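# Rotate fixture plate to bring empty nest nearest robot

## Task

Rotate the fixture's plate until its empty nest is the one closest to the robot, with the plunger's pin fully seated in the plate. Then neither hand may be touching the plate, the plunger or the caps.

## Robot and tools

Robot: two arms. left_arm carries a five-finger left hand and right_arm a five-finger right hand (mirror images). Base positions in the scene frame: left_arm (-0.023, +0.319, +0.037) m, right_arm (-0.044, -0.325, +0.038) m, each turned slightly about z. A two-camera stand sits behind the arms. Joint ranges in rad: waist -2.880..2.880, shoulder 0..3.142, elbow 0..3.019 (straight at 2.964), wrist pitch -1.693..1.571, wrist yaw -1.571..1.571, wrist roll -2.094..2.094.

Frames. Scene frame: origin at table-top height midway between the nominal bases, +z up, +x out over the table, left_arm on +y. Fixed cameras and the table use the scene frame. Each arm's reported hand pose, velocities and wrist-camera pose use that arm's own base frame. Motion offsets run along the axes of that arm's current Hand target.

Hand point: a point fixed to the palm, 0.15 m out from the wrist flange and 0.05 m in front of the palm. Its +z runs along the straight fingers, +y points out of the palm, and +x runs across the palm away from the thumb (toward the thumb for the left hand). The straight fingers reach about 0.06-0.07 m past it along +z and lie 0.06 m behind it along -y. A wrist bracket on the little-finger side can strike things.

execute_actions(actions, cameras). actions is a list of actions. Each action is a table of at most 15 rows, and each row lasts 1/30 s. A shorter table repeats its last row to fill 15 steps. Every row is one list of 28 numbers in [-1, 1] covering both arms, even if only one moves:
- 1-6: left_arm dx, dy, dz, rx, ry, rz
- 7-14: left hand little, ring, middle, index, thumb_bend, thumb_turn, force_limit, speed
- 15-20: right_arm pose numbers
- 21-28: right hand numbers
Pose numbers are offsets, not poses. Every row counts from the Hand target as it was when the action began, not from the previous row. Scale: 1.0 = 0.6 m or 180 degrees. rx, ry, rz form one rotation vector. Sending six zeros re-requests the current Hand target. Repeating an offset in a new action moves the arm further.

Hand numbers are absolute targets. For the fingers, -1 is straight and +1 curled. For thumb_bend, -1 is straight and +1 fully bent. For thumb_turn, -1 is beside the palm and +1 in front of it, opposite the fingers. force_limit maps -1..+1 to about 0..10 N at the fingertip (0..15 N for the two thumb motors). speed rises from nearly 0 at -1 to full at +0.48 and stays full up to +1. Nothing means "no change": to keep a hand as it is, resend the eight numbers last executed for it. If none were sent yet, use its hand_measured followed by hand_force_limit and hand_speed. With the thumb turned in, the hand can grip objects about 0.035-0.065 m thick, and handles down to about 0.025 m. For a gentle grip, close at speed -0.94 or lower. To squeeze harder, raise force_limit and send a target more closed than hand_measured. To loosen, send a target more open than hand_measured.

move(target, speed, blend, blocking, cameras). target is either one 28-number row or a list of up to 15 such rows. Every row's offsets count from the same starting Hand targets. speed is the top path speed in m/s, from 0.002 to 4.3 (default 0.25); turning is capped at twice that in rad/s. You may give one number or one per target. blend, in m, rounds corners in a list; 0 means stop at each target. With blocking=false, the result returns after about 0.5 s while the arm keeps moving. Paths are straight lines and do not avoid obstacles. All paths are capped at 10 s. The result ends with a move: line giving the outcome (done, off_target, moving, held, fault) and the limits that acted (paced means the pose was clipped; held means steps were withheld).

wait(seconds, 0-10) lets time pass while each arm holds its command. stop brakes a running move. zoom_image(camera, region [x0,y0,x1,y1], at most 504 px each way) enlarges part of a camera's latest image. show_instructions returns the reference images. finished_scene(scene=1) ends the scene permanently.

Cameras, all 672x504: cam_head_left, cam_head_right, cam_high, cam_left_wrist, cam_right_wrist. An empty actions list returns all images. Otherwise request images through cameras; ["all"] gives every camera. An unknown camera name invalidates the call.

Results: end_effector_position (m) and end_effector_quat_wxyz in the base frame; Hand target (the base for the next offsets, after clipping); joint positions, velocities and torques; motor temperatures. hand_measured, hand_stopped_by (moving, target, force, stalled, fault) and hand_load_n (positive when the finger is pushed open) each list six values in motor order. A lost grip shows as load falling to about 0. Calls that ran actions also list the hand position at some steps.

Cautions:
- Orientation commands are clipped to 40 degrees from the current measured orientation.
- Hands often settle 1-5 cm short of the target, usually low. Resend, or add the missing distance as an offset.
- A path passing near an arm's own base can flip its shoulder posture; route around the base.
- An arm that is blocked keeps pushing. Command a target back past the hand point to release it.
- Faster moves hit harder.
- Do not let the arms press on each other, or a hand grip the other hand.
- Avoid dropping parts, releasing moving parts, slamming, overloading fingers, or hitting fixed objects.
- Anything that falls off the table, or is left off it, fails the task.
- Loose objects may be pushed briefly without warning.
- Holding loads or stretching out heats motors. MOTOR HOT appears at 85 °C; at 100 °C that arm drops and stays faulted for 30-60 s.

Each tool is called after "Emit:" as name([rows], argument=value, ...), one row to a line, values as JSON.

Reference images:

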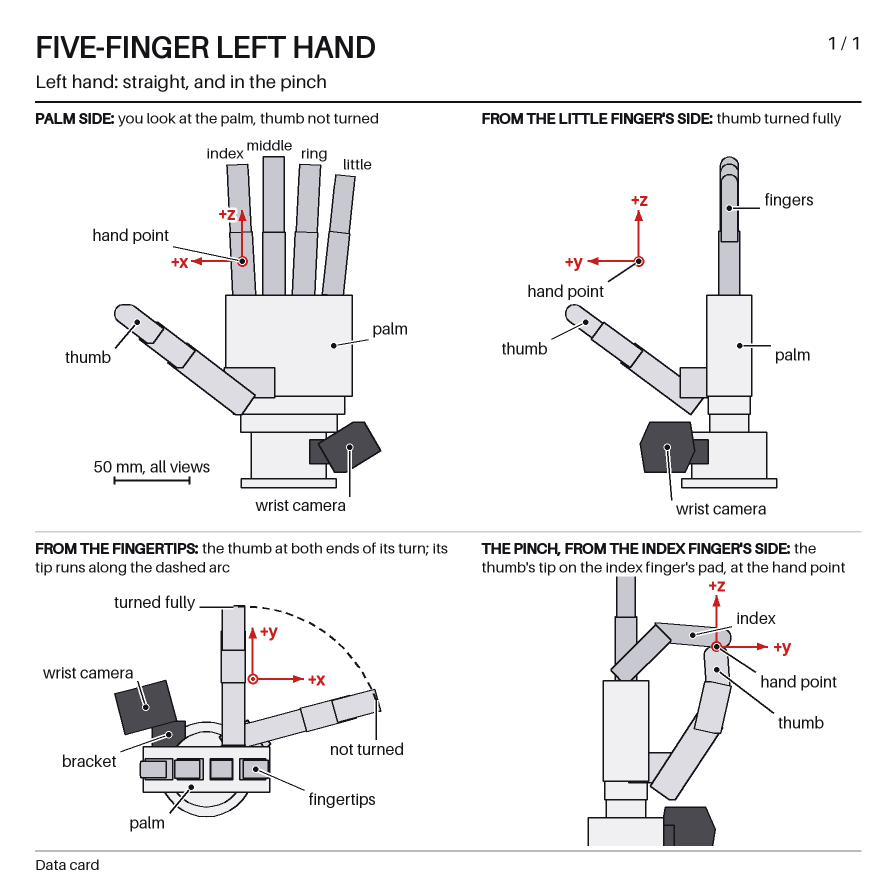

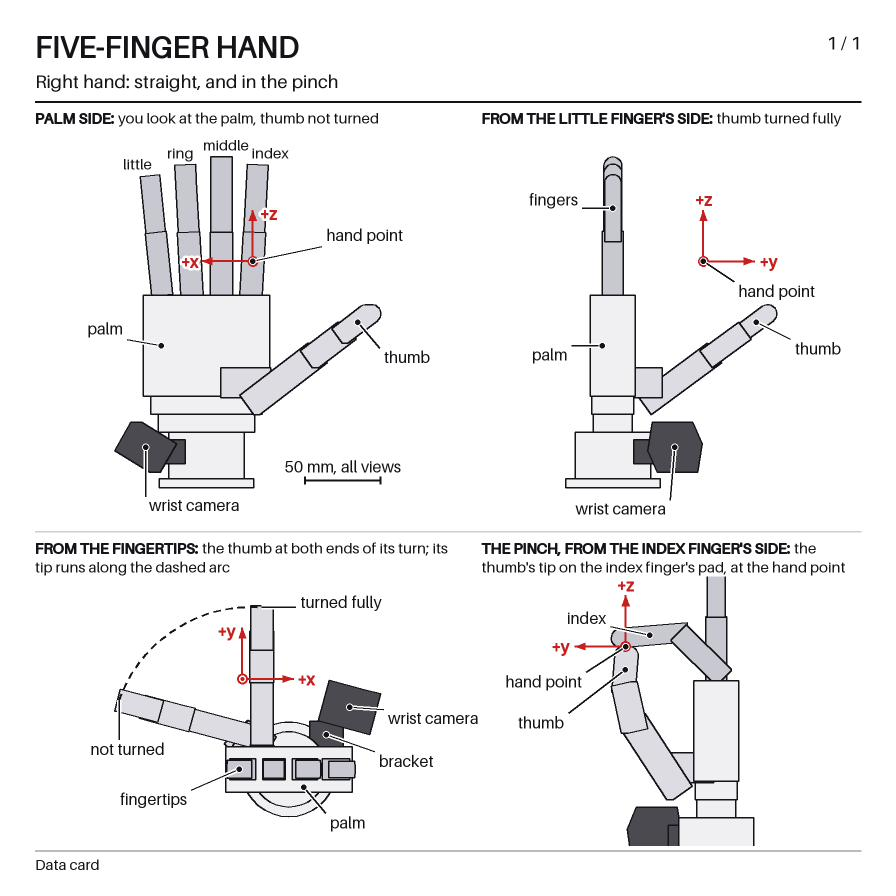

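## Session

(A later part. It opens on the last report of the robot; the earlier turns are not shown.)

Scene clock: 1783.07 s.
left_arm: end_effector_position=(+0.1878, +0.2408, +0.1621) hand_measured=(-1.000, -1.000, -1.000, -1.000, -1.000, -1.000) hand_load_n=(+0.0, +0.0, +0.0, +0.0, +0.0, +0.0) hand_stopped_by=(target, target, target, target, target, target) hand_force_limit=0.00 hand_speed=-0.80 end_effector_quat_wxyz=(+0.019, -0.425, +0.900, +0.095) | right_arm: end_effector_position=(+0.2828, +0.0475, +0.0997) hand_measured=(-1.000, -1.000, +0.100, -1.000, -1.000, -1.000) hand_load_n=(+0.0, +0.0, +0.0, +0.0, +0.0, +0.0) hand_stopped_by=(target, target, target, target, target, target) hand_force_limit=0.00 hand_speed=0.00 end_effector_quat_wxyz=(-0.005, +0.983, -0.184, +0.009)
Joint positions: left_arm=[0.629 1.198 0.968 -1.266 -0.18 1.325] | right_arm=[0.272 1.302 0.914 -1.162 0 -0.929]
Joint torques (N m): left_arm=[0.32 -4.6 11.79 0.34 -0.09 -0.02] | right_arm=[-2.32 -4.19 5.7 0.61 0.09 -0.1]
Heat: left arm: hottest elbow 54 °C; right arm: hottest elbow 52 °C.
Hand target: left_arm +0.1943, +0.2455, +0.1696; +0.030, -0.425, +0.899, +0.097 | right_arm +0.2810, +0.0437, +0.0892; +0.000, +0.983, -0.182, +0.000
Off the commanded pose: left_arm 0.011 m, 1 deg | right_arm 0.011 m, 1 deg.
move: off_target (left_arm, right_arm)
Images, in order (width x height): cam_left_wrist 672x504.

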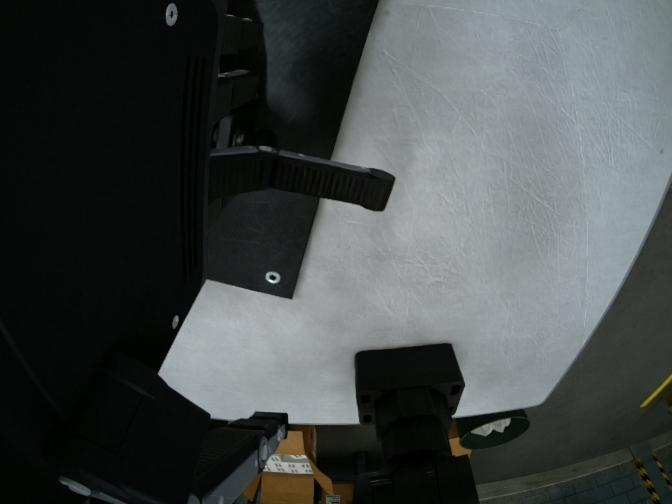

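Emit:
move(target=[0,0,0,0,0,0,-1,-1,-1,-1,-1,-1,0,-0.8,0.001,0.0,0.022,0.0,0,0,-1,-1,0.1,-1,-1,-1,0,0], speed=0.04, cameras=["cam_left_wrist"])

Emit:
zoom_image(camera="cam_left_wrist", region=[200, 70, 300, 170])

Scene clock: 1787.57 s.
left_arm: end_effector_position=(+0.1878, +0.2408, +0.1621) hand_measured=(-1.000, -1.000, -1.000, -1.000, -1.000, -1.000) hand_load_n=(+0.0, +0.0, +0.0, +0.0, +0.0, +0.0) hand_stopped_by=(target, target, target, target, target, target) hand_force_limit=0.00 hand_speed=-0.80 end_effector_quat_wxyz=(+0.019, -0.425, +0.900, +0.095) | right_arm: end_effector_position=(+0.2838, +0.0475, +0.0864) hand_measured=(-1.000, -1.000, +0.100, -1.000, -1.000, -1.000) hand_load_n=(+0.0, +0.0, +0.0, +0.0, +0.0, +0.0) hand_stopped_by=(target, target, target, target, target, target) hand_force_limit=0.00 hand_speed=0.00 end_effector_quat_wxyz=(-0.005, +0.983, -0.184, +0.009)
Joint positions: left_arm=[0.629 1.198 0.968 -1.266 -0.18 1.325] | right_arm=[0.271 1.32 0.893 -1.122 0 -0.93]
Joint torques (N m): left_arm=[0.32 -4.66 11.79 0.34 -0.09 -0.03] | right_arm=[-2.32 -4.01 5.45 0.84 0.09 -0.09]
Heat: left arm: hottest elbow 54 °C; right arm: hottest elbow 51 °C.
Hand target: left_arm +0.1943, +0.2455, +0.1696; +0.030, -0.425, +0.899, +0.097 | right_arm +0.2817, +0.0434, +0.0761; +0.000, +0.983, -0.182, +0.000
Off the commanded pose: left_arm 0.011 m, 1 deg | right_arm 0.011 m, 1 deg.
move: off_target (left_arm, right_arm)
Images, in order (width x height): cam_left_wrist 672x504.

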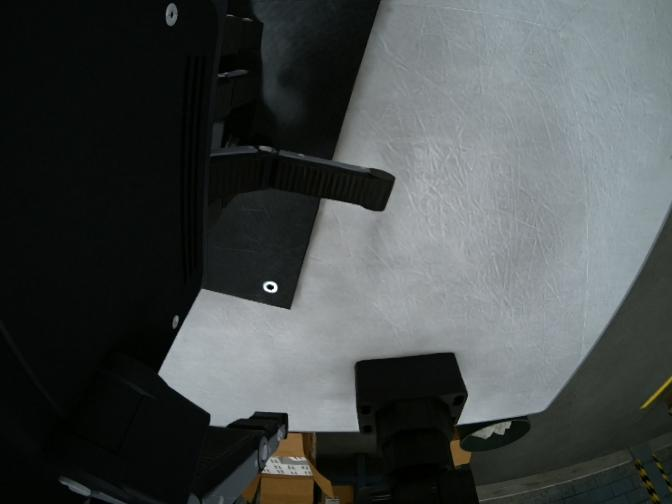

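Scaled by 5.040 from the camera's 672x504 image, which has a finer 960x720 frame.

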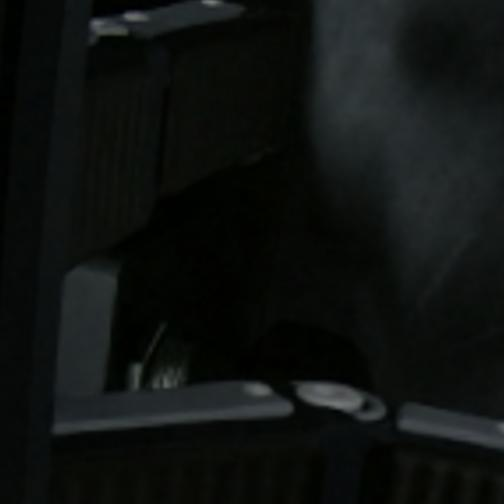

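Emit:
move(target=[0,0,0,0,0,0,-1,-1,-1,-1,-1,-1,0,-0.8,0.002,0.0,0.010,0.0,0,0,-1,-1,0.1,-1,-1,-1,0,0], speed=0.04)

Emit:
move(target=[0,0,0,0,0,0,-1,-1,-1,-1,-1,-1,0,-0.8,0.02,0.0,0.0,0.0,0,0,-1,-1,0.1,-1,-1,-1,0,0], speed=0.04, cameras=["cam_left_wrist"])

Emit:
zoom_image(camera="cam_left_wrist", region=[200, 70, 300, 170])

Scene clock: 1797.53 s.
left_arm: end_effector_position=(+0.1878, +0.2408, +0.1621) hand_measured=(-1.000, -1.000, -1.000, -1.000, -1.000, -1.000) hand_load_n=(+0.0, +0.0, +0.0, +0.0, -0.5, +0.0) hand_stopped_by=(target, target, target, target, target, target) hand_force_limit=0.00 hand_speed=-0.80 end_effector_quat_wxyz=(+0.019, -0.425, +0.900, +0.095) | right_arm: end_effector_position=(+0.2850, +0.0471, +0.0805) hand_measured=(-1.000, -1.000, +0.100, -1.000, -1.000, -1.000) hand_load_n=(+0.0, +0.0, +0.0, +0.0, -0.5, +0.0) hand_stopped_by=(target, target, target, target, target, target) hand_force_limit=0.00 hand_speed=0.00 end_effector_quat_wxyz=(-0.005, +0.983, -0.184, +0.009)
Joint positions: left_arm=[0.629 1.198 0.968 -1.266 -0.18 1.325] | right_arm=[0.269 1.331 0.885 -1.104 0 -0.932]
Joint torques (N m): left_arm=[0.32 -4.66 11.78 0.34 -0.09 -0.02] | right_arm=[-1.49 -4.19 5.42 0.68 0.09 -0.15]
Motor temperatures (°C): left_arm=[27 34 54 29 31 27] | right_arm=[31 32 49 31 31 31]
Heat: left arm: hottest elbow 54 °C; right arm: hottest elbow 49 °C.
Hand target: left_arm +0.1943, +0.2455, +0.1696; +0.030, -0.425, +0.899, +0.097 | right_arm +0.2827, +0.0430, +0.0701; +0.000, +0.983, -0.182, +0.000
Off the commanded pose: left_arm 0.011 m, 1 deg | right_arm 0.011 m, 1 deg.
move: off_target (left_arm, right_arm)

Scene clock: 1798.40 s.
left_arm: end_effector_position=(+0.1878, +0.2408, +0.1621) hand_measured=(-1.000, -1.000, -1.000, -1.000, -1.000, -1.000) hand_load_n=(+0.0, +0.0, +0.0, +0.0, +0.0, +0.0) hand_stopped_by=(target, target, target, target, target, target) hand_force_limit=0.00 hand_speed=-0.80 end_effector_quat_wxyz=(+0.019, -0.425, +0.900, +0.095) | right_arm: end_effector_position=(+0.2856, +0.0460, +0.0752) hand_measured=(-1.000, -1.000, +0.100, -1.000, -1.000, -1.000) hand_load_n=(+0.0, +0.0, +0.0, +0.5, +0.0, +0.0) hand_stopped_by=(target, target, target, target, target, target) hand_force_limit=0.00 hand_speed=0.00 end_effector_quat_wxyz=(-0.007, +0.983, -0.183, +0.001)
Joint positions: left_arm=[0.629 1.198 0.968 -1.266 -0.18 1.325] | right_arm=[0.259 1.348 0.885 -1.1 -0.013 -0.944]
Joint torques (N m): left_arm=[0.32 -4.66 11.79 0.34 -0.09 -0.03] | right_arm=[-2.49 -3.84 7.08 0.84 0.59 -0.18]
Heat: left arm: hottest elbow 54 °C; right arm: hottest elbow 49 °C.
Hand target: left_arm +0.1943, +0.2455, +0.1696; +0.030, -0.425, +0.899, +0.097 | right_arm +0.2939, +0.0388, +0.0701; +0.000, +0.983, -0.182, +0.000
Off the commanded pose: left_arm 0.011 m, 1 deg | right_arm 0.012 m, 1 deg.
move: off_target (left_arm, right_arm)
Images, in order (width x height): cam_left_wrist 672x504.

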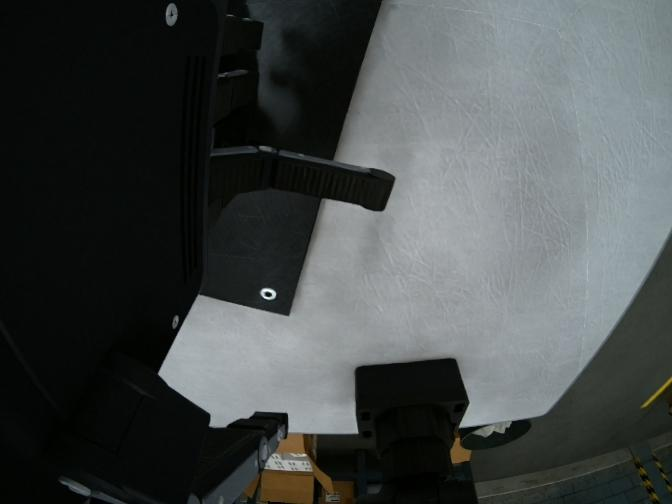

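Scaled by 5.040 from the camera's 672x504 image, which has a finer 960x720 frame.

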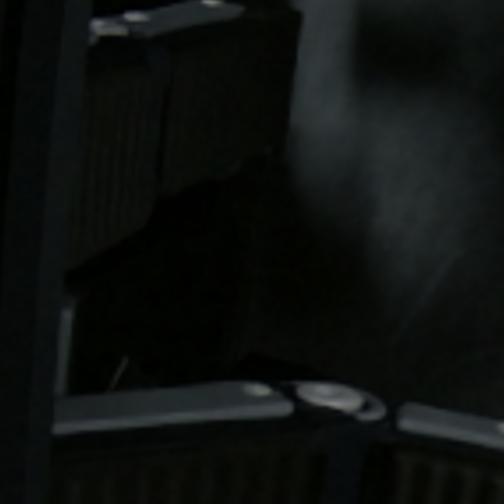

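Emit:
move(target=[0,0,0,0,0,0,-1,-1,-1,-1,-1,-1,0,-0.8,0.0,0.03,-0.003,0.0,0,0,-1,-1,0.1,-1,-1,-1,0,0], speed=0.04, cameras=["cam_left_wrist"])

Emit:
zoom_image(camera="cam_left_wrist", region=[200, 70, 300, 170])

Scene clock: 1805.73 s.
left_arm: end_effector_position=(+0.1878, +0.2408, +0.1621) hand_measured=(-1.000, -1.000, -1.000, -1.000, -1.000, -1.000) hand_load_n=(+0.5, +0.0, +0.0, +0.0, +0.0, +0.0) hand_stopped_by=(target, target, target, target, target, target) hand_force_limit=0.00 hand_speed=-0.80 end_effector_quat_wxyz=(+0.019, -0.425, +0.900, +0.095) | right_arm: end_effector_position=(+0.2865, +0.0436, +0.0745) hand_measured=(-1.000, -1.000, +0.100, -1.000, -1.000, -1.000) hand_load_n=(+0.0, +0.0, +0.5, +0.5, +0.0, +0.0) hand_stopped_by=(target, target, target, target, target, target) hand_force_limit=0.00 hand_speed=0.00 end_effector_quat_wxyz=(-0.019, +0.983, -0.180, -0.005)
Joint positions: left_arm=[0.629 1.198 0.968 -1.266 -0.18 1.325] | right_arm=[0.237 1.348 0.885 -1.1 -0.039 -0.971]
Joint torques (N m): left_arm=[0.32 -4.66 11.79 0.34 -0.09 -0.02] | right_arm=[-4.37 -5.13 5.42 0.4 1.66 -0.36]
Heat: left arm: hottest elbow 54 °C; right arm: hottest elbow 49 °C.
Hand target: left_arm +0.1943, +0.2455, +0.1696; +0.030, -0.425, +0.899, +0.097 | right_arm +0.2875, +0.0219, +0.0719; +0.000, +0.983, -0.182, +0.000
Off the commanded pose: left_arm 0.011 m, 1 deg | right_arm 0.022 m, 2 deg.
move: off_target (left_arm, right_arm)
Images, in order (width x height): cam_left_wrist 672x504.

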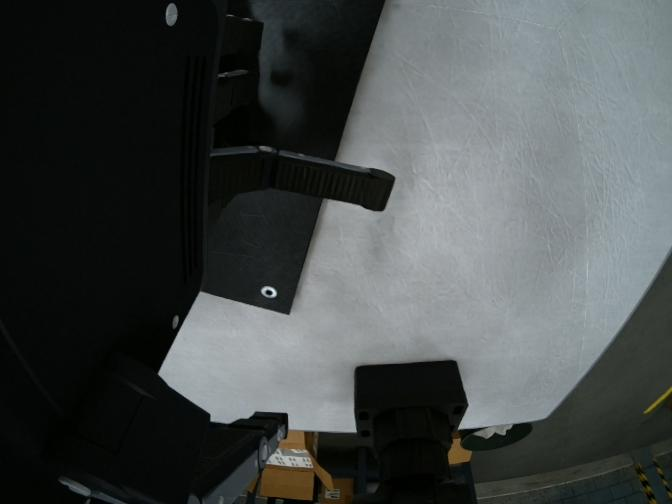

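Scaled by 5.040 from the camera's 672x504 image, which has a finer 960x720 frame.

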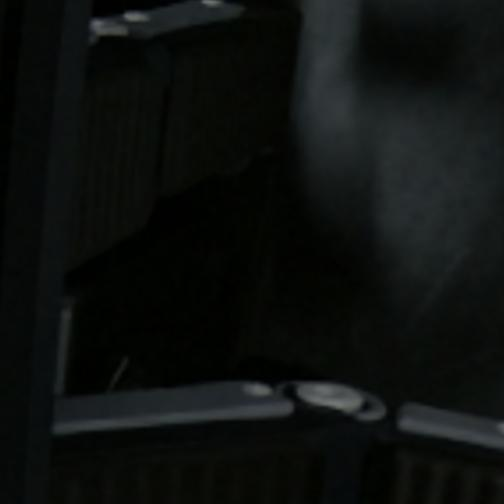

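Emit:
move(target=[0,0,0,0,0,0,-1,-1,-1,-1,-1,-1,0,-0.8,0.0,0.025,0.0,-0.03,0,0,-1,-1,0.1,-1,-1,-1,0,0], speed=0.04, cameras=["cam_left_wrist"])

Emit:
zoom_image(camera="cam_left_wrist", region=[200, 70, 300, 170])

Scene clock: 1813.13 s.
left_arm: end_effector_position=(+0.1878, +0.2408, +0.1621) hand_measured=(-1.000, -1.000, -1.000, -1.000, -1.000, -1.000) hand_load_n=(+0.0, +0.0, +0.0, +0.0, +0.0, +0.0) hand_stopped_by=(target, target, target, target, target, target) hand_force_limit=0.00 hand_speed=-0.80 end_effector_quat_wxyz=(+0.019, -0.425, +0.900, +0.095) | right_arm: end_effector_position=(+0.2841, +0.0419, +0.0759) hand_measured=(-1.000, -1.000, +0.100, -1.000, -1.000, -1.000) hand_load_n=(+0.0, +0.0, +0.5, +1.5, +0.0, +0.0) hand_stopped_by=(target, target, target, target, target, target) hand_force_limit=0.00 hand_speed=0.00 end_effector_quat_wxyz=(-0.004, +0.984, -0.176, -0.004)
Joint positions: left_arm=[0.629 1.198 0.968 -1.266 -0.18 1.325] | right_arm=[0.252 1.348 0.885 -1.111 -0.011 -0.965]
Joint torques (N m): left_arm=[0.32 -4.66 11.78 0.34 -0.09 -0.02] | right_arm=[-4.31 -4.31 5.83 -0.72 3.64 -0.29]
Heat: left arm: hottest elbow 54 °C; right arm: hottest elbow 48 °C.
Hand target: left_arm +0.1943, +0.2455, +0.1696; +0.030, -0.425, +0.899, +0.097 | right_arm +0.2820, +0.0079, +0.0719; +0.046, +0.982, -0.182, -0.009
Off the commanded pose: left_arm 0.011 m, 1 deg | right_arm 0.034 m, 6 deg.
move: off_target (left_arm, right_arm)
Images, in order (width x height): cam_left_wrist 672x504.

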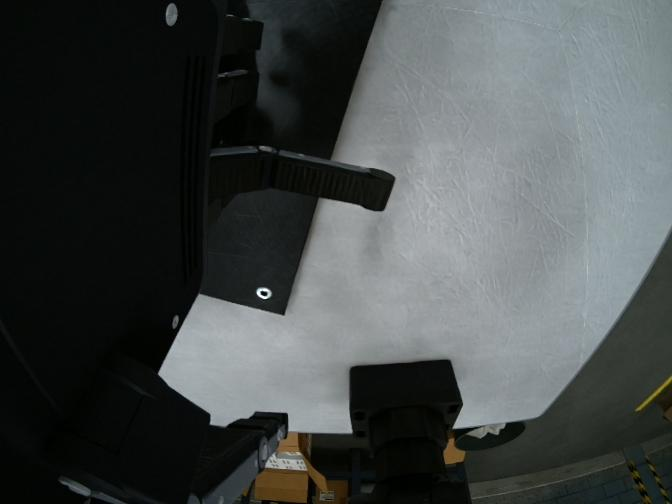

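Scaled by 5.040 from the camera's 672x504 image, which has a finer 960x720 frame.

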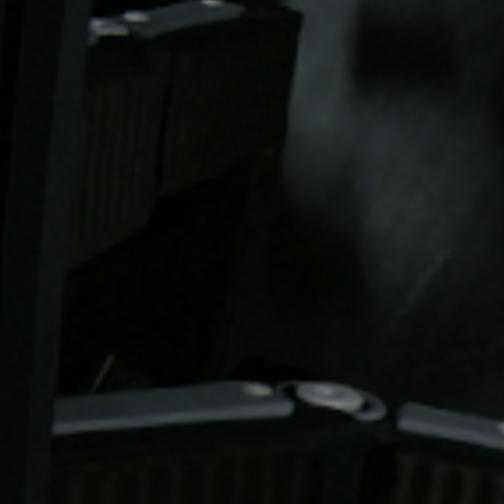

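Emit:
move(target=[0,0,0,0,0,0,-1,-1,-1,-1,-1,-1,0,-0.8,0.005,0.02,0.0,-0.0,0,0,-1,-1,0.1,-1,-1,-1,0,0], speed=0.04, cameras=["cam_left_wrist"])

Emit:
zoom_image(camera="cam_left_wrist", region=[200, 70, 300, 170])

Scene clock: 1819.83 s.
left_arm: end_effector_position=(+0.1878, +0.2408, +0.1621) hand_measured=(-1.000, -1.000, -1.000, -1.000, -1.000, -1.000) hand_load_n=(+0.0, +0.0, +0.0, +0.0, +0.0, +0.0) hand_stopped_by=(target, target, target, target, target, target) hand_force_limit=0.00 hand_speed=-0.80 end_effector_quat_wxyz=(+0.019, -0.425, +0.900, +0.095) | right_arm: end_effector_position=(+0.2839, +0.0415, +0.0760) hand_measured=(-1.000, -1.000, +0.100, -1.000, -1.000, -1.000) hand_load_n=(+0.0, +0.0, +0.0, +2.0, +0.0, +0.0) hand_stopped_by=(target, target, target, target, target, target) hand_force_limit=0.00 hand_speed=0.00 end_effector_quat_wxyz=(-0.004, +0.984, -0.177, -0.004)
Joint positions: left_arm=[0.629 1.198 0.968 -1.266 -0.18 1.325] | right_arm=[0.251 1.348 0.885 -1.112 -0.01 -0.964]
Joint torques (N m): left_arm=[0.26 -4.66 11.78 0.34 -0.09 -0.02] | right_arm=[-6.07 -4.54 5.26 -0.84 3.62 -0.51]
Motor temperatures (°C): left_arm=[27 34 54 29 31 27] | right_arm=[31 32 47 31 43 31]
Heat: left arm: hottest elbow 54 °C; right arm: hottest elbow 47 °C.
Hand target: left_arm +0.1943, +0.2455, +0.1696; +0.030, -0.425, +0.899, +0.097 | right_arm +0.2806, -0.0043, +0.0730; +0.046, +0.982, -0.182, -0.009
Off the commanded pose: left_arm 0.011 m, 1 deg | right_arm 0.046 m, 6 deg.
move: off_target (left_arm, right_arm)
Images, in order (width x height): cam_left_wrist 672x504.

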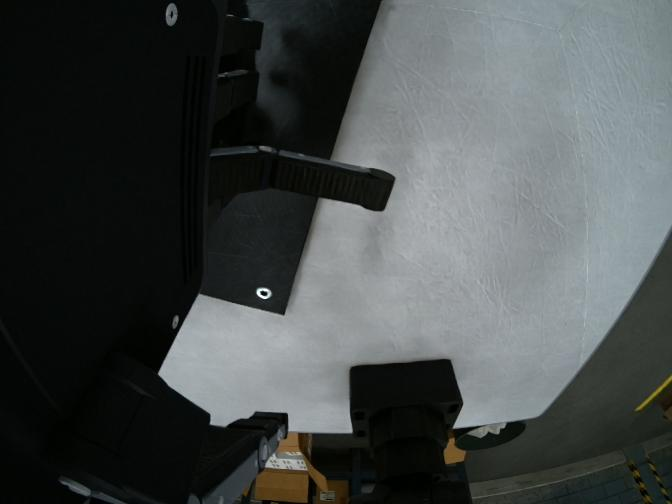

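Scaled by 5.040 from the camera's 672x504 image, which has a finer 960x720 frame.

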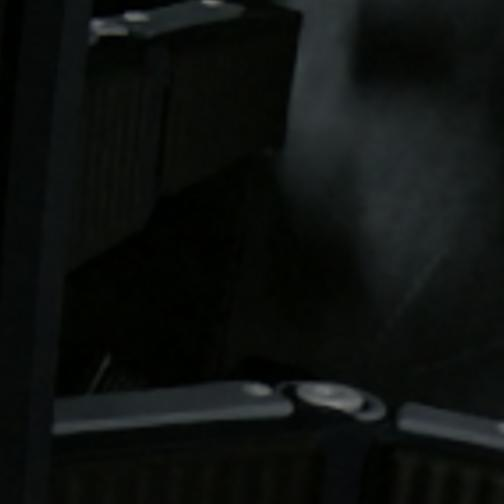

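Emit:
move(target=[0,0,0,0,0,0,-1,-1,-1,-1,-1,-1,0,-0.8,0.005,0.025,0.0,-0.005,0,0,-1,-1,0.1,-1,-1,-1,0,0], speed=0.04, cameras=["cam_left_wrist"])

Emit:
zoom_image(camera="cam_left_wrist", region=[200, 70, 300, 170])

Scene clock: 1824.83 s.
left_arm: end_effector_position=(+0.1878, +0.2408, +0.1621) hand_measured=(-1.000, -1.000, -1.000, -1.000, -1.000, -1.000) hand_load_n=(+0.0, +0.0, +0.0, +0.0, +0.0, +0.0) hand_stopped_by=(target, target, target, target, target, target) hand_force_limit=0.00 hand_speed=-0.80 end_effector_quat_wxyz=(+0.019, -0.425, +0.900, +0.095) | right_arm: end_effector_position=(+0.2838, +0.0388, +0.0758) hand_measured=(-1.000, -1.000, +0.100, -1.000, -1.000, -1.000) hand_load_n=(+0.0, +0.0, +0.0, +2.0, -0.5, +0.0) hand_stopped_by=(target, target, target, target, target, target) hand_force_limit=0.00 hand_speed=0.00 end_effector_quat_wxyz=(-0.007, +0.984, -0.176, -0.007)
Joint positions: left_arm=[0.629 1.198 0.968 -1.266 -0.18 1.325] | right_arm=[0.239 1.348 0.885 -1.115 -0.019 -0.978]
Joint torques (N m): left_arm=[0.32 -4.6 11.78 0.34 -0.09 -0.02] | right_arm=[-6.83 -5.95 4.82 -1.1 4.63 -0.63]
Motor temperatures (°C): left_arm=[27 34 54 29 31 27] | right_arm=[31 32 47 31 48 31]
Heat: left arm: hottest elbow 54 °C; right arm: hottest wrist yaw 48 °C.
Hand target: left_arm +0.1943, +0.2455, +0.1696; +0.030, -0.425, +0.899, +0.097 | right_arm +0.2782, -0.0193, +0.0745; +0.054, +0.982, -0.182, -0.010
Off the commanded pose: left_arm 0.011 m, 1 deg | right_arm 0.058 m, 7 deg.
move: off_target (left_arm, right_arm)
Images, in order (width x height): cam_left_wrist 672x504.

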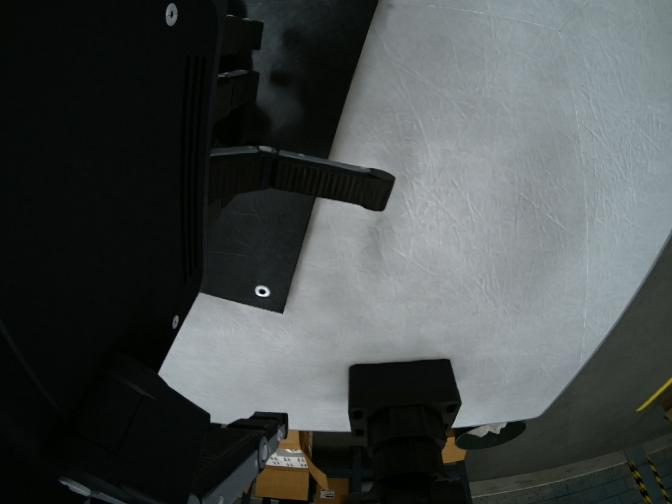

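Scaled by 5.040 from the camera's 672x504 image, which has a finer 960x720 frame.

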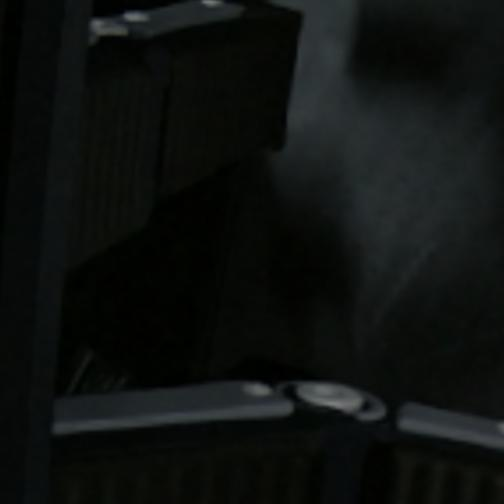

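Emit:
move(target=[0,0,0,0,0,0,-1,-1,-1,-1,-1,-1,0,-0.8,0.0,0.0,0.0,0,0,0,-1,-1,1.0,-1,-1,-1,0,0], speed=0.04, cameras=["cam_left_wrist","cam_head_right"])

Emit:
zoom_image(camera="cam_left_wrist", region=[200, 70, 300, 170])

Scene clock: 1834.20 s.
left_arm: end_effector_position=(+0.1878, +0.2408, +0.1621) hand_measured=(-1.000, -1.000, -1.000, -1.000, -1.000, -1.000) hand_load_n=(+0.0, +0.0, +0.0, +0.0, +0.0, +0.0) hand_stopped_by=(target, target, target, target, target, target) hand_force_limit=0.00 hand_speed=-0.80 end_effector_quat_wxyz=(+0.019, -0.425, +0.900, +0.095) | right_arm: end_effector_position=(+0.2838, +0.0388, +0.0758) hand_measured=(-1.000, -1.000, +1.000, -1.000, -1.000, -1.000) hand_load_n=(+0.0, -0.5, +0.0, +2.0, +0.0, +0.0) hand_stopped_by=(target, target, target, target, target, target) hand_force_limit=0.00 hand_speed=0.00 end_effector_quat_wxyz=(-0.007, +0.984, -0.176, -0.007)
Joint positions: left_arm=[0.629 1.198 0.968 -1.266 -0.18 1.325] | right_arm=[0.239 1.348 0.885 -1.115 -0.019 -0.979]
Joint torques (N m): left_arm=[0.26 -4.66 11.79 0.34 -0.09 -0.02] | right_arm=[-6.89 -5.42 4.68 -1.09 4.61 -0.63]
Motor temperatures (°C): left_arm=[27 34 54 29 31 27] | right_arm=[31 32 46 31 62 31]
Heat: left arm: hottest elbow 54 °C; right arm: hottest wrist yaw 62 °C.
Hand target: left_arm +0.1943, +0.2455, +0.1696; +0.030, -0.425, +0.899, +0.097 | right_arm +0.2782, -0.0193, +0.0745; +0.054, +0.982, -0.182, -0.010
Off the commanded pose: left_arm 0.011 m, 1 deg | right_arm 0.058 m, 7 deg.
move: off_target (left_arm, right_arm)
Images, in order (width x height): cam_head_right 672x504, cam_left_wrist 672x504.

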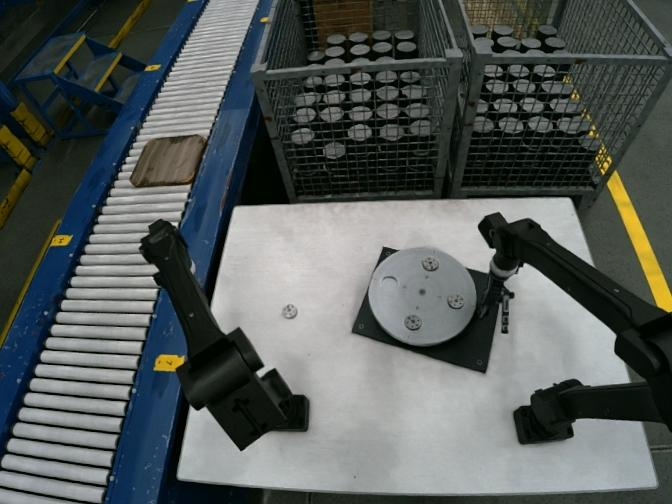

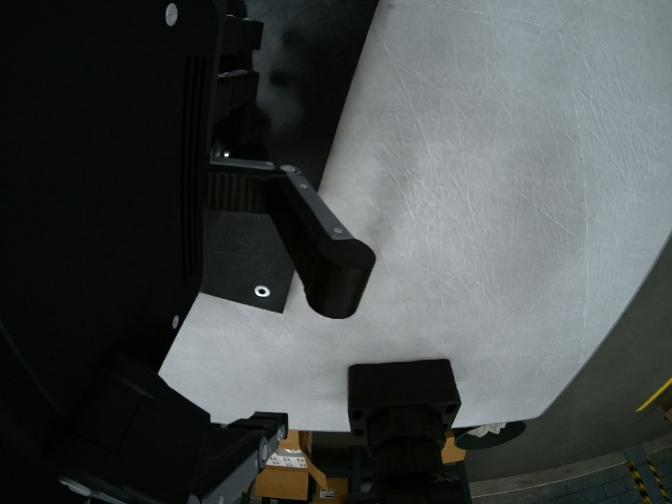

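Scaled by 5.040 from the camera's 672x504 image, which has a finer 960x720 frame.

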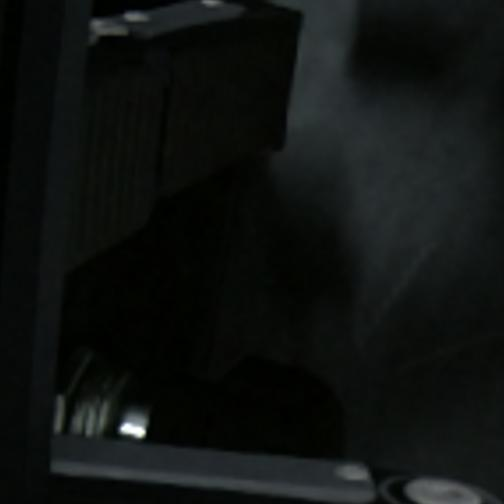

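Emit:
move(target=[0,0,0,0,0,0,-1,-1,-1,-1,-1,-1,0,-0.8,0.0,-0.1,-0.006,0.035,0,0,-1,-1,1.0,-1,-1,-1,0,0], speed=0.05, cameras=["cam_left_wrist"])

Emit:
zoom_image(camera="cam_left_wrist", region=[200, 70, 300, 170])

Scene clock: 1851.93 s.
left_arm: end_effector_position=(+0.1878, +0.2408, +0.1621) hand_measured=(-1.000, -1.000, -1.000, -1.000, -1.000, -1.000) hand_load_n=(+0.0, +0.0, +0.0, +0.0, +0.0, +0.0) hand_stopped_by=(target, target, target, target, target, target) hand_force_limit=0.00 hand_speed=-0.80 end_effector_quat_wxyz=(+0.019, -0.425, +0.900, +0.095) | right_arm: end_effector_position=(+0.2864, +0.0441, +0.0736) hand_measured=(-1.000, -1.000, +1.000, -1.000, -1.000, -1.000) hand_load_n=(+0.0, +0.0, +0.0, +0.5, +0.0, +0.0) hand_stopped_by=(target, target, target, target, target, target) hand_force_limit=0.00 hand_speed=0.00 end_effector_quat_wxyz=(-0.017, +0.984, -0.179, -0.005)
Joint positions: left_arm=[0.629 1.198 0.968 -1.266 -0.18 1.325] | right_arm=[0.242 1.352 0.885 -1.1 -0.035 -0.97]
Joint torques (N m): left_arm=[0.26 -4.6 11.79 0.35 -0.09 -0.02] | right_arm=[-2.02 -3.43 8.13 0.5 1.47 -0.01]
Motor temperatures (°C): left_arm=[27 34 54 29 31 27] | right_arm=[32 32 45 31 75 32]
Heat: left arm: hottest elbow 54 °C; right arm: hottest wrist yaw 75 °C.
Hand target: left_arm +0.1943, +0.2455, +0.1696; +0.030, -0.425, +0.899, +0.097 | right_arm +0.2997, +0.0368, +0.0715; +0.000, +0.983, -0.182, +0.000
Off the commanded pose: left_arm 0.011 m, 1 deg | right_arm 0.015 m, 2 deg.
move: off_target (left_arm, right_arm)
Images, in order (width x height): cam_left_wrist 672x504.

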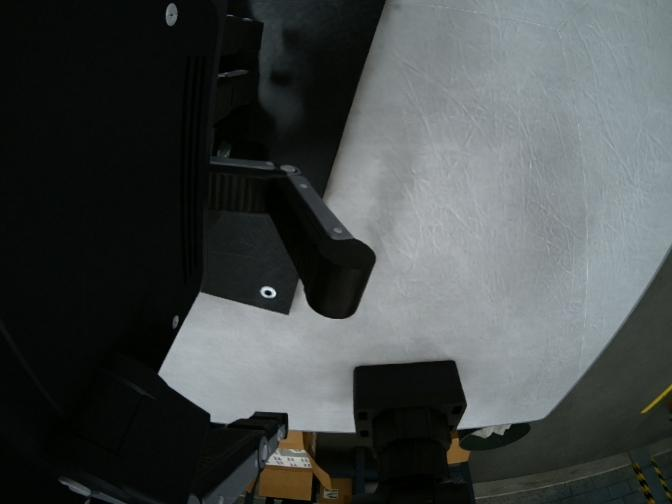

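Scaled by 5.040 from the camera's 672x504 image, which has a finer 960x720 frame.

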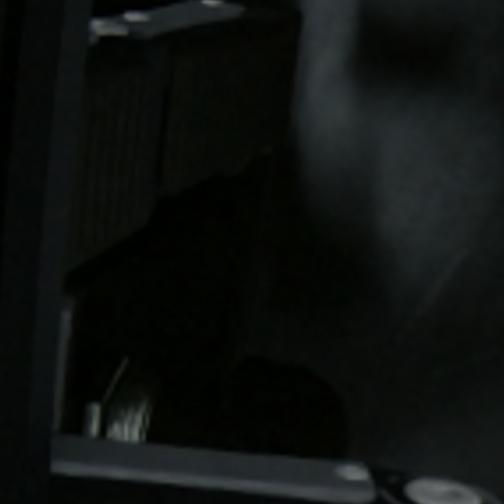

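Emit:
move(target=[0.563,-0.6943,-0.2358,0.0169,0.0667,-0.368,1,1,1,-1,-1,-1,0,0.2,0.0,0,0,0.0,0,0,-1,-1,1.0,-1,-1,-1,0,0], speed=0.2, cameras=["cam_right_wrist","cam_head_right"])

Scene clock: 1910.30 s.
left_arm: end_effector_position=(+0.2887, -0.2832, +0.1858) hand_measured=(+1.000, +1.000, +1.000, -1.000, -1.000, -1.000) hand_load_n=(+0.0, +0.0, +0.0, +0.0, +0.0, +0.0) hand_stopped_by=(target, target, target, target, target, target) hand_force_limit=0.00 hand_speed=0.20 end_effector_quat_wxyz=(+0.001, +0.852, -0.523, -0.023) | right_arm: end_effector_position=(+0.2865, +0.0441, +0.0737) hand_measured=(-1.000, -1.000, +1.000, -1.000, -1.000, -1.000) hand_load_n=(+0.0, +0.0, +0.0, +0.5, -0.5, +0.0) hand_stopped_by=(target, target, target, target, target, target) hand_force_limit=0.00 hand_speed=0.00 end_effector_quat_wxyz=(-0.017, +0.984, -0.179, -0.005)
Joint positions: left_arm=[-0.604 1.428 1.266 -1.454 0.005 -1.074] | right_arm=[0.242 1.352 0.885 -1.1 -0.035 -0.97]
Joint torques (N m): left_arm=[-0.32 -6.65 14.34 0.29 0.02 -0.14] | right_arm=[-1.96 -2.78 8.38 0.43 1.5 -0.03]
Motor temperatures (°C): left_arm=[27 34 55 29 31 27] | right_arm=[31 32 48 31 48 31]
Heat: left arm: hottest elbow 55 °C; right arm: hottest elbow 48 °C.
Hand target: left_arm +0.3043, -0.2972, +0.2000; +0.001, +0.853, -0.522, +0.000 | right_arm +0.2997, +0.0368, +0.0714; +0.000, +0.983, -0.182, +0.000
Off the commanded pose: left_arm 0.025 m, 3 deg | right_arm 0.015 m, 2 deg.
move: off_target (left_arm, right_arm)
Images, in order (width x height): cam_head_right 672x504, cam_right_wrist 672x504.

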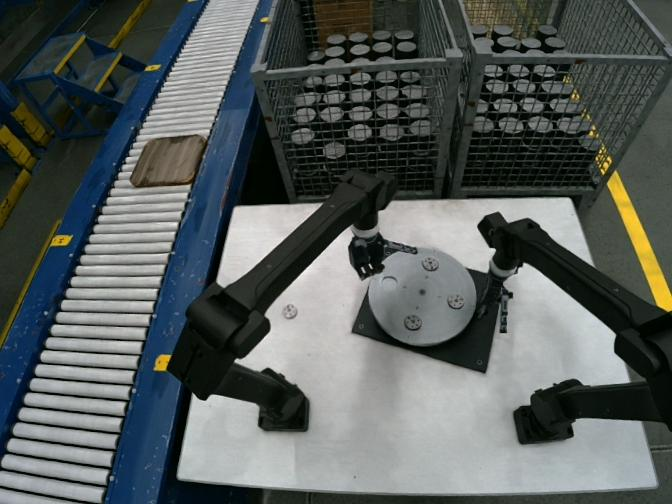

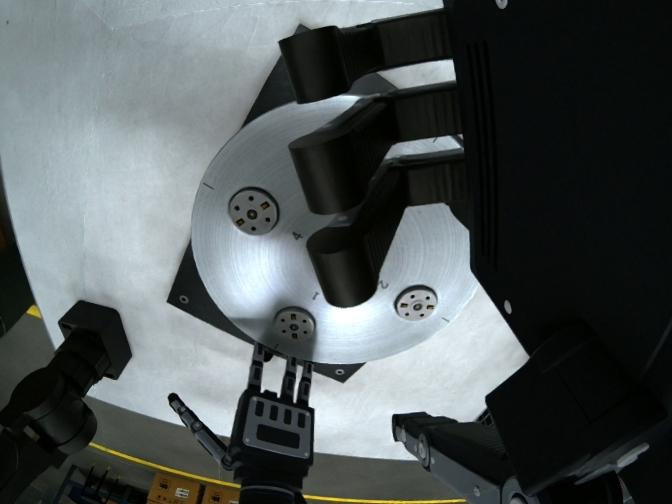

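Emit:
zoom_image(camera="cam_head_right", region=[330, 210, 510, 345])

Scaled by 2.800 from the camera's 672x504 image, which has a finer 960x720 frame.

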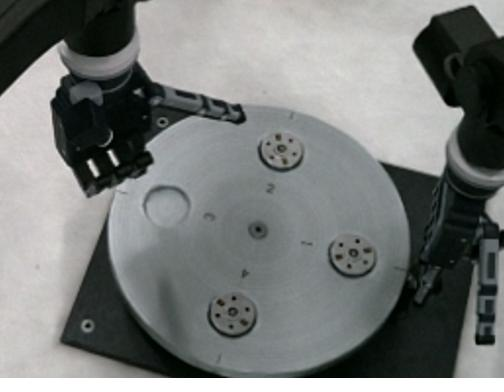

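Emit:
move(target=[0.033,-0.0123,0.11,0,0,0,1,1,1,-1,-1,-1,0,0.2,0.0,0,0,0.0,0,0,-1,-1,1.0,-1,-1,-1,0,0], speed=0.12, cameras=["cam_right_wrist","cam_head_right","cam_head_left"])

Emit:
zoom_image(camera="cam_head_right", region=[330, 210, 510, 345])

Emit:
zoom_image(camera="cam_head_left", region=[330, 210, 510, 345])

Scene clock: 1927.90 s.
left_arm: end_effector_position=(+0.3206, -0.3074, +0.1402) hand_measured=(+1.000, +1.000, +1.000, -1.000, -1.000, -1.000) hand_load_n=(+0.0, +0.0, +0.0, +0.0, +0.0, +0.0) hand_stopped_by=(target, target, target, target, target, target) hand_force_limit=0.00 hand_speed=0.20 end_effector_quat_wxyz=(+0.002, +0.853, -0.522, +0.001) | right_arm: end_effector_position=(+0.2865, +0.0441, +0.0737) hand_measured=(-1.000, -1.000, +1.000, -1.000, -1.000, -1.000) hand_load_n=(+0.0, +0.0, +0.0, +0.5, +0.0, +0.0) hand_stopped_by=(target, target, target, target, target, target) hand_force_limit=0.00 hand_speed=0.00 end_effector_quat_wxyz=(-0.017, +0.984, -0.179, -0.005)
Joint positions: left_arm=[-0.609 1.524 1.248 -1.294 0.004 -1.081] | right_arm=[0.242 1.352 0.885 -1.1 -0.035 -0.97]
Joint torques (N m): left_arm=[-0.5 -8.29 9.17 0.64 0.02 -0.13] | right_arm=[-2.78 -2.32 8.23 0.46 1.48 -0.08]
Motor temperatures (°C): left_arm=[27 34 58 29 31 27] | right_arm=[31 32 49 31 47 31]
Heat: left arm: hottest elbow 58 °C; right arm: hottest elbow 49 °C.
Hand target: left_arm +0.3199, -0.3115, +0.1339; +0.001, +0.853, -0.522, +0.000 | right_arm +0.2997, +0.0368, +0.0714; +0.000, +0.983, -0.182, +0.000
Off the commanded pose: left_arm 0.007 m, 0 deg | right_arm 0.015 m, 2 deg.
move: off_target (right_arm)
Images, in order (width x height): cam_head_left 672x504, cam_head_right 672x504, cam_right_wrist 672x504.

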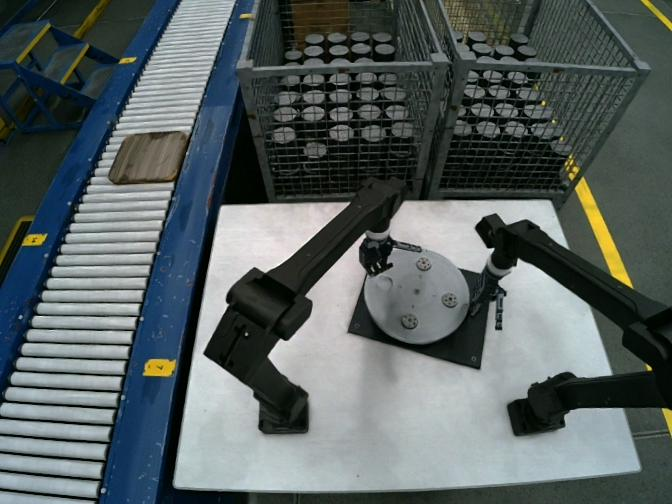

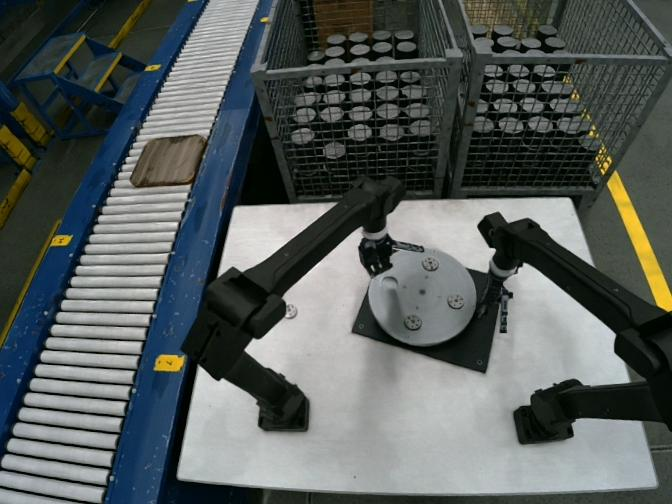

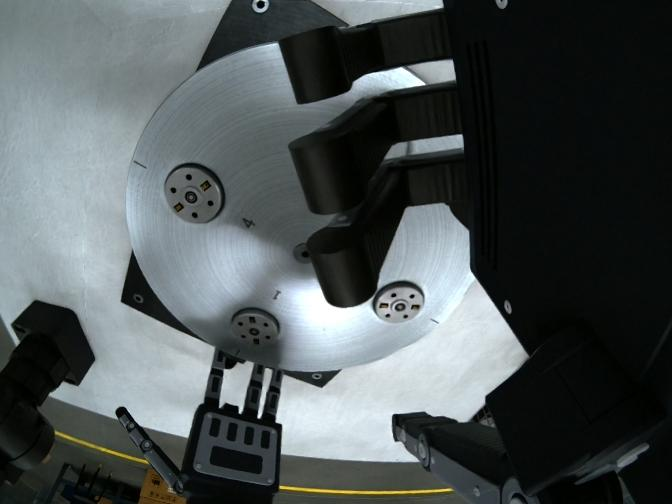

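Scaled by 2.800 from the camera's 672x504 image, which has a finer 960x720 frame.

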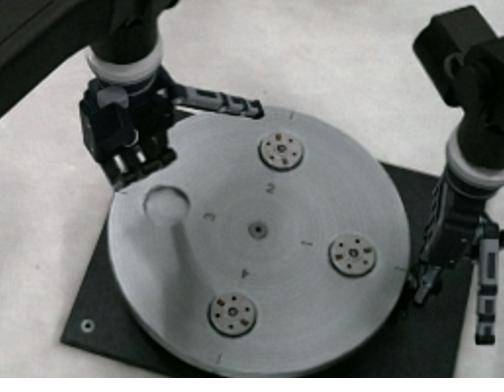

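Scaled by 2.800 from the camera's 672x504 image, which has a finer 960x720 frame.

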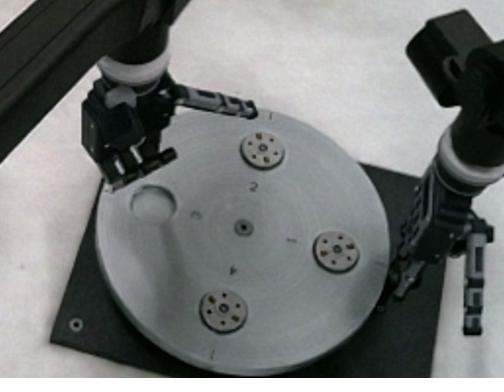

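Emit:
move(target=[-0.02,0.045,0.05,0,0,0,1,1,1,-1,-1,-1,0,0.2,0.0,0,0,0.0,0,0,-1,-1,1.0,-1,-1,-1,0,0], speed=0.1, cameras=["cam_right_wrist","cam_head_right","cam_head_left"])

Emit:
zoom_image(camera="cam_head_right", region=[350, 230, 440, 320])

Emit:
zoom_image(camera="cam_head_left", region=[350, 230, 440, 320])

Scene clock: 1969.43 s.
left_arm: end_effector_position=(+0.2915, -0.3107, +0.1040) hand_measured=(+1.000, +1.000, +1.000, -1.000, -1.000, -1.000) hand_load_n=(+0.0, -0.5, +0.0, +0.0, +0.0, +0.0) hand_stopped_by=(target, target, target, target, target, target) hand_force_limit=0.00 hand_speed=0.20 end_effector_quat_wxyz=(+0.001, +0.852, -0.523, -0.007) | right_arm: end_effector_position=(+0.2865, +0.0441, +0.0737) hand_measured=(-1.000, -1.000, +1.000, -1.000, -1.000, -1.000) hand_load_n=(+0.0, +0.0, +0.5, +0.5, +0.0, +0.0) hand_stopped_by=(target, target, target, target, target, target) hand_force_limit=0.00 hand_speed=0.00 end_effector_quat_wxyz=(-0.017, +0.984, -0.179, -0.005)
Joint positions: left_arm=[-0.655 1.511 1.133 -1.206 0.004 -1.124] | right_arm=[0.242 1.352 0.885 -1.1 -0.035 -0.97]
Joint torques (N m): left_arm=[-0.32 -9.11 8.57 0.61 0.03 -0.11] | right_arm=[-2.2 -3.02 8.25 0.44 1.54 -0.08]
Heat: left arm: hottest elbow 54 °C; right arm: hottest elbow 49 °C.
Hand target: left_arm +0.2902, -0.3132, +0.1039; +0.001, +0.853, -0.522, +0.000 | right_arm +0.2997, +0.0368, +0.0714; +0.000, +0.983, -0.182, +0.000
Off the commanded pose: left_arm 0.003 m, 1 deg | right_arm 0.015 m, 2 deg.
move: off_target (right_arm)
Images, in order (width x height): cam_head_left 672x504, cam_head_right 672x504, cam_right_wrist 672x504.

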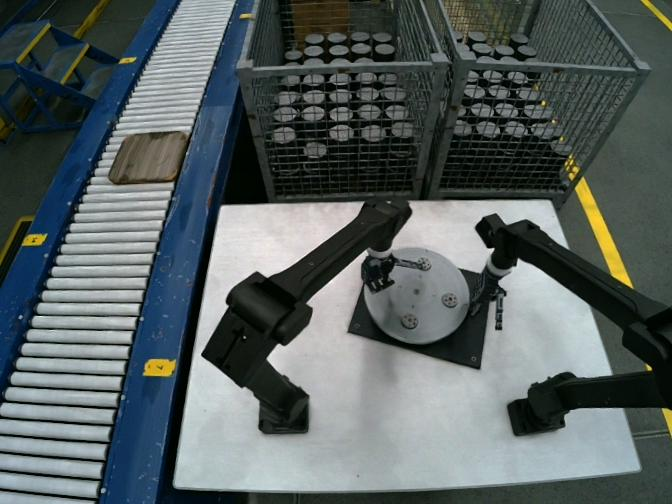

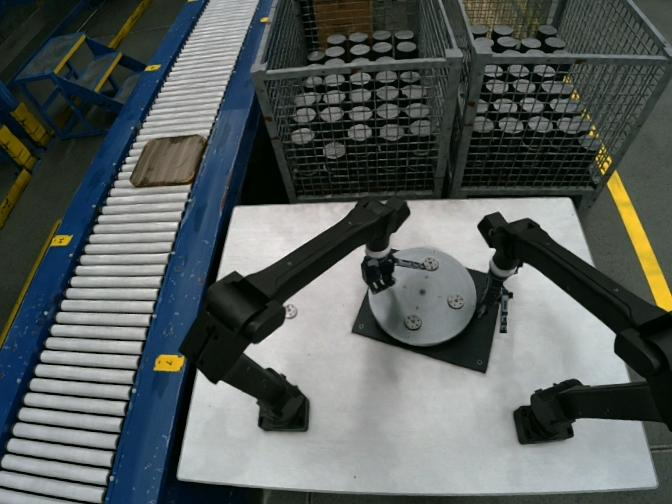

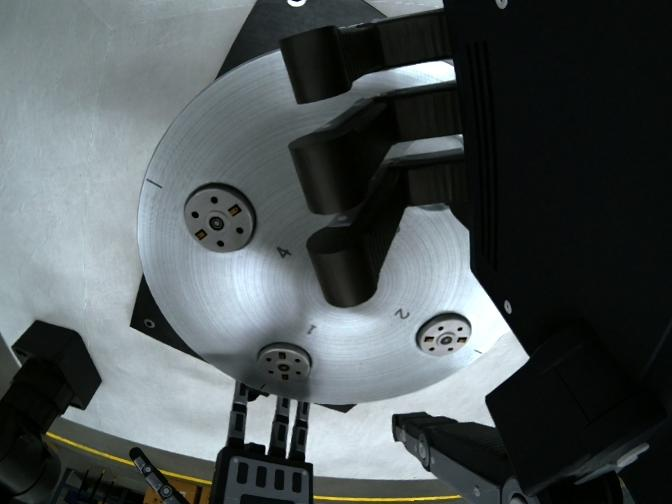

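Scaled by 5.600 from the camera's 672x504 image, which has a finer 960x720 frame.

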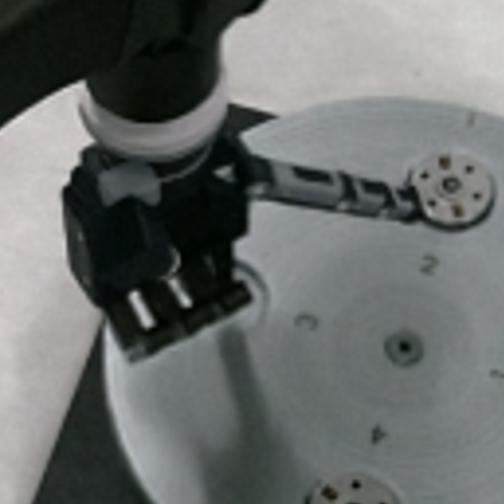

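Scaled by 5.600 from the camera's 672x504 image, which has a finer 960x720 frame.

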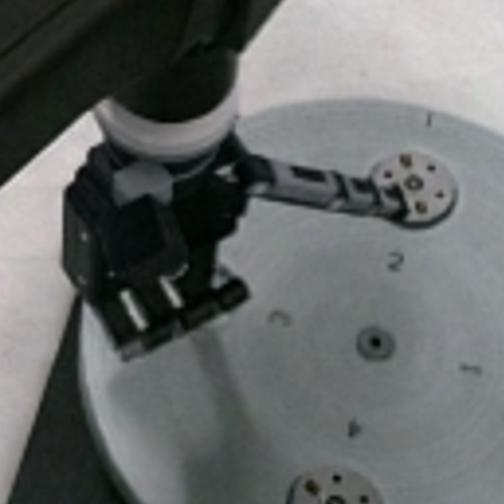

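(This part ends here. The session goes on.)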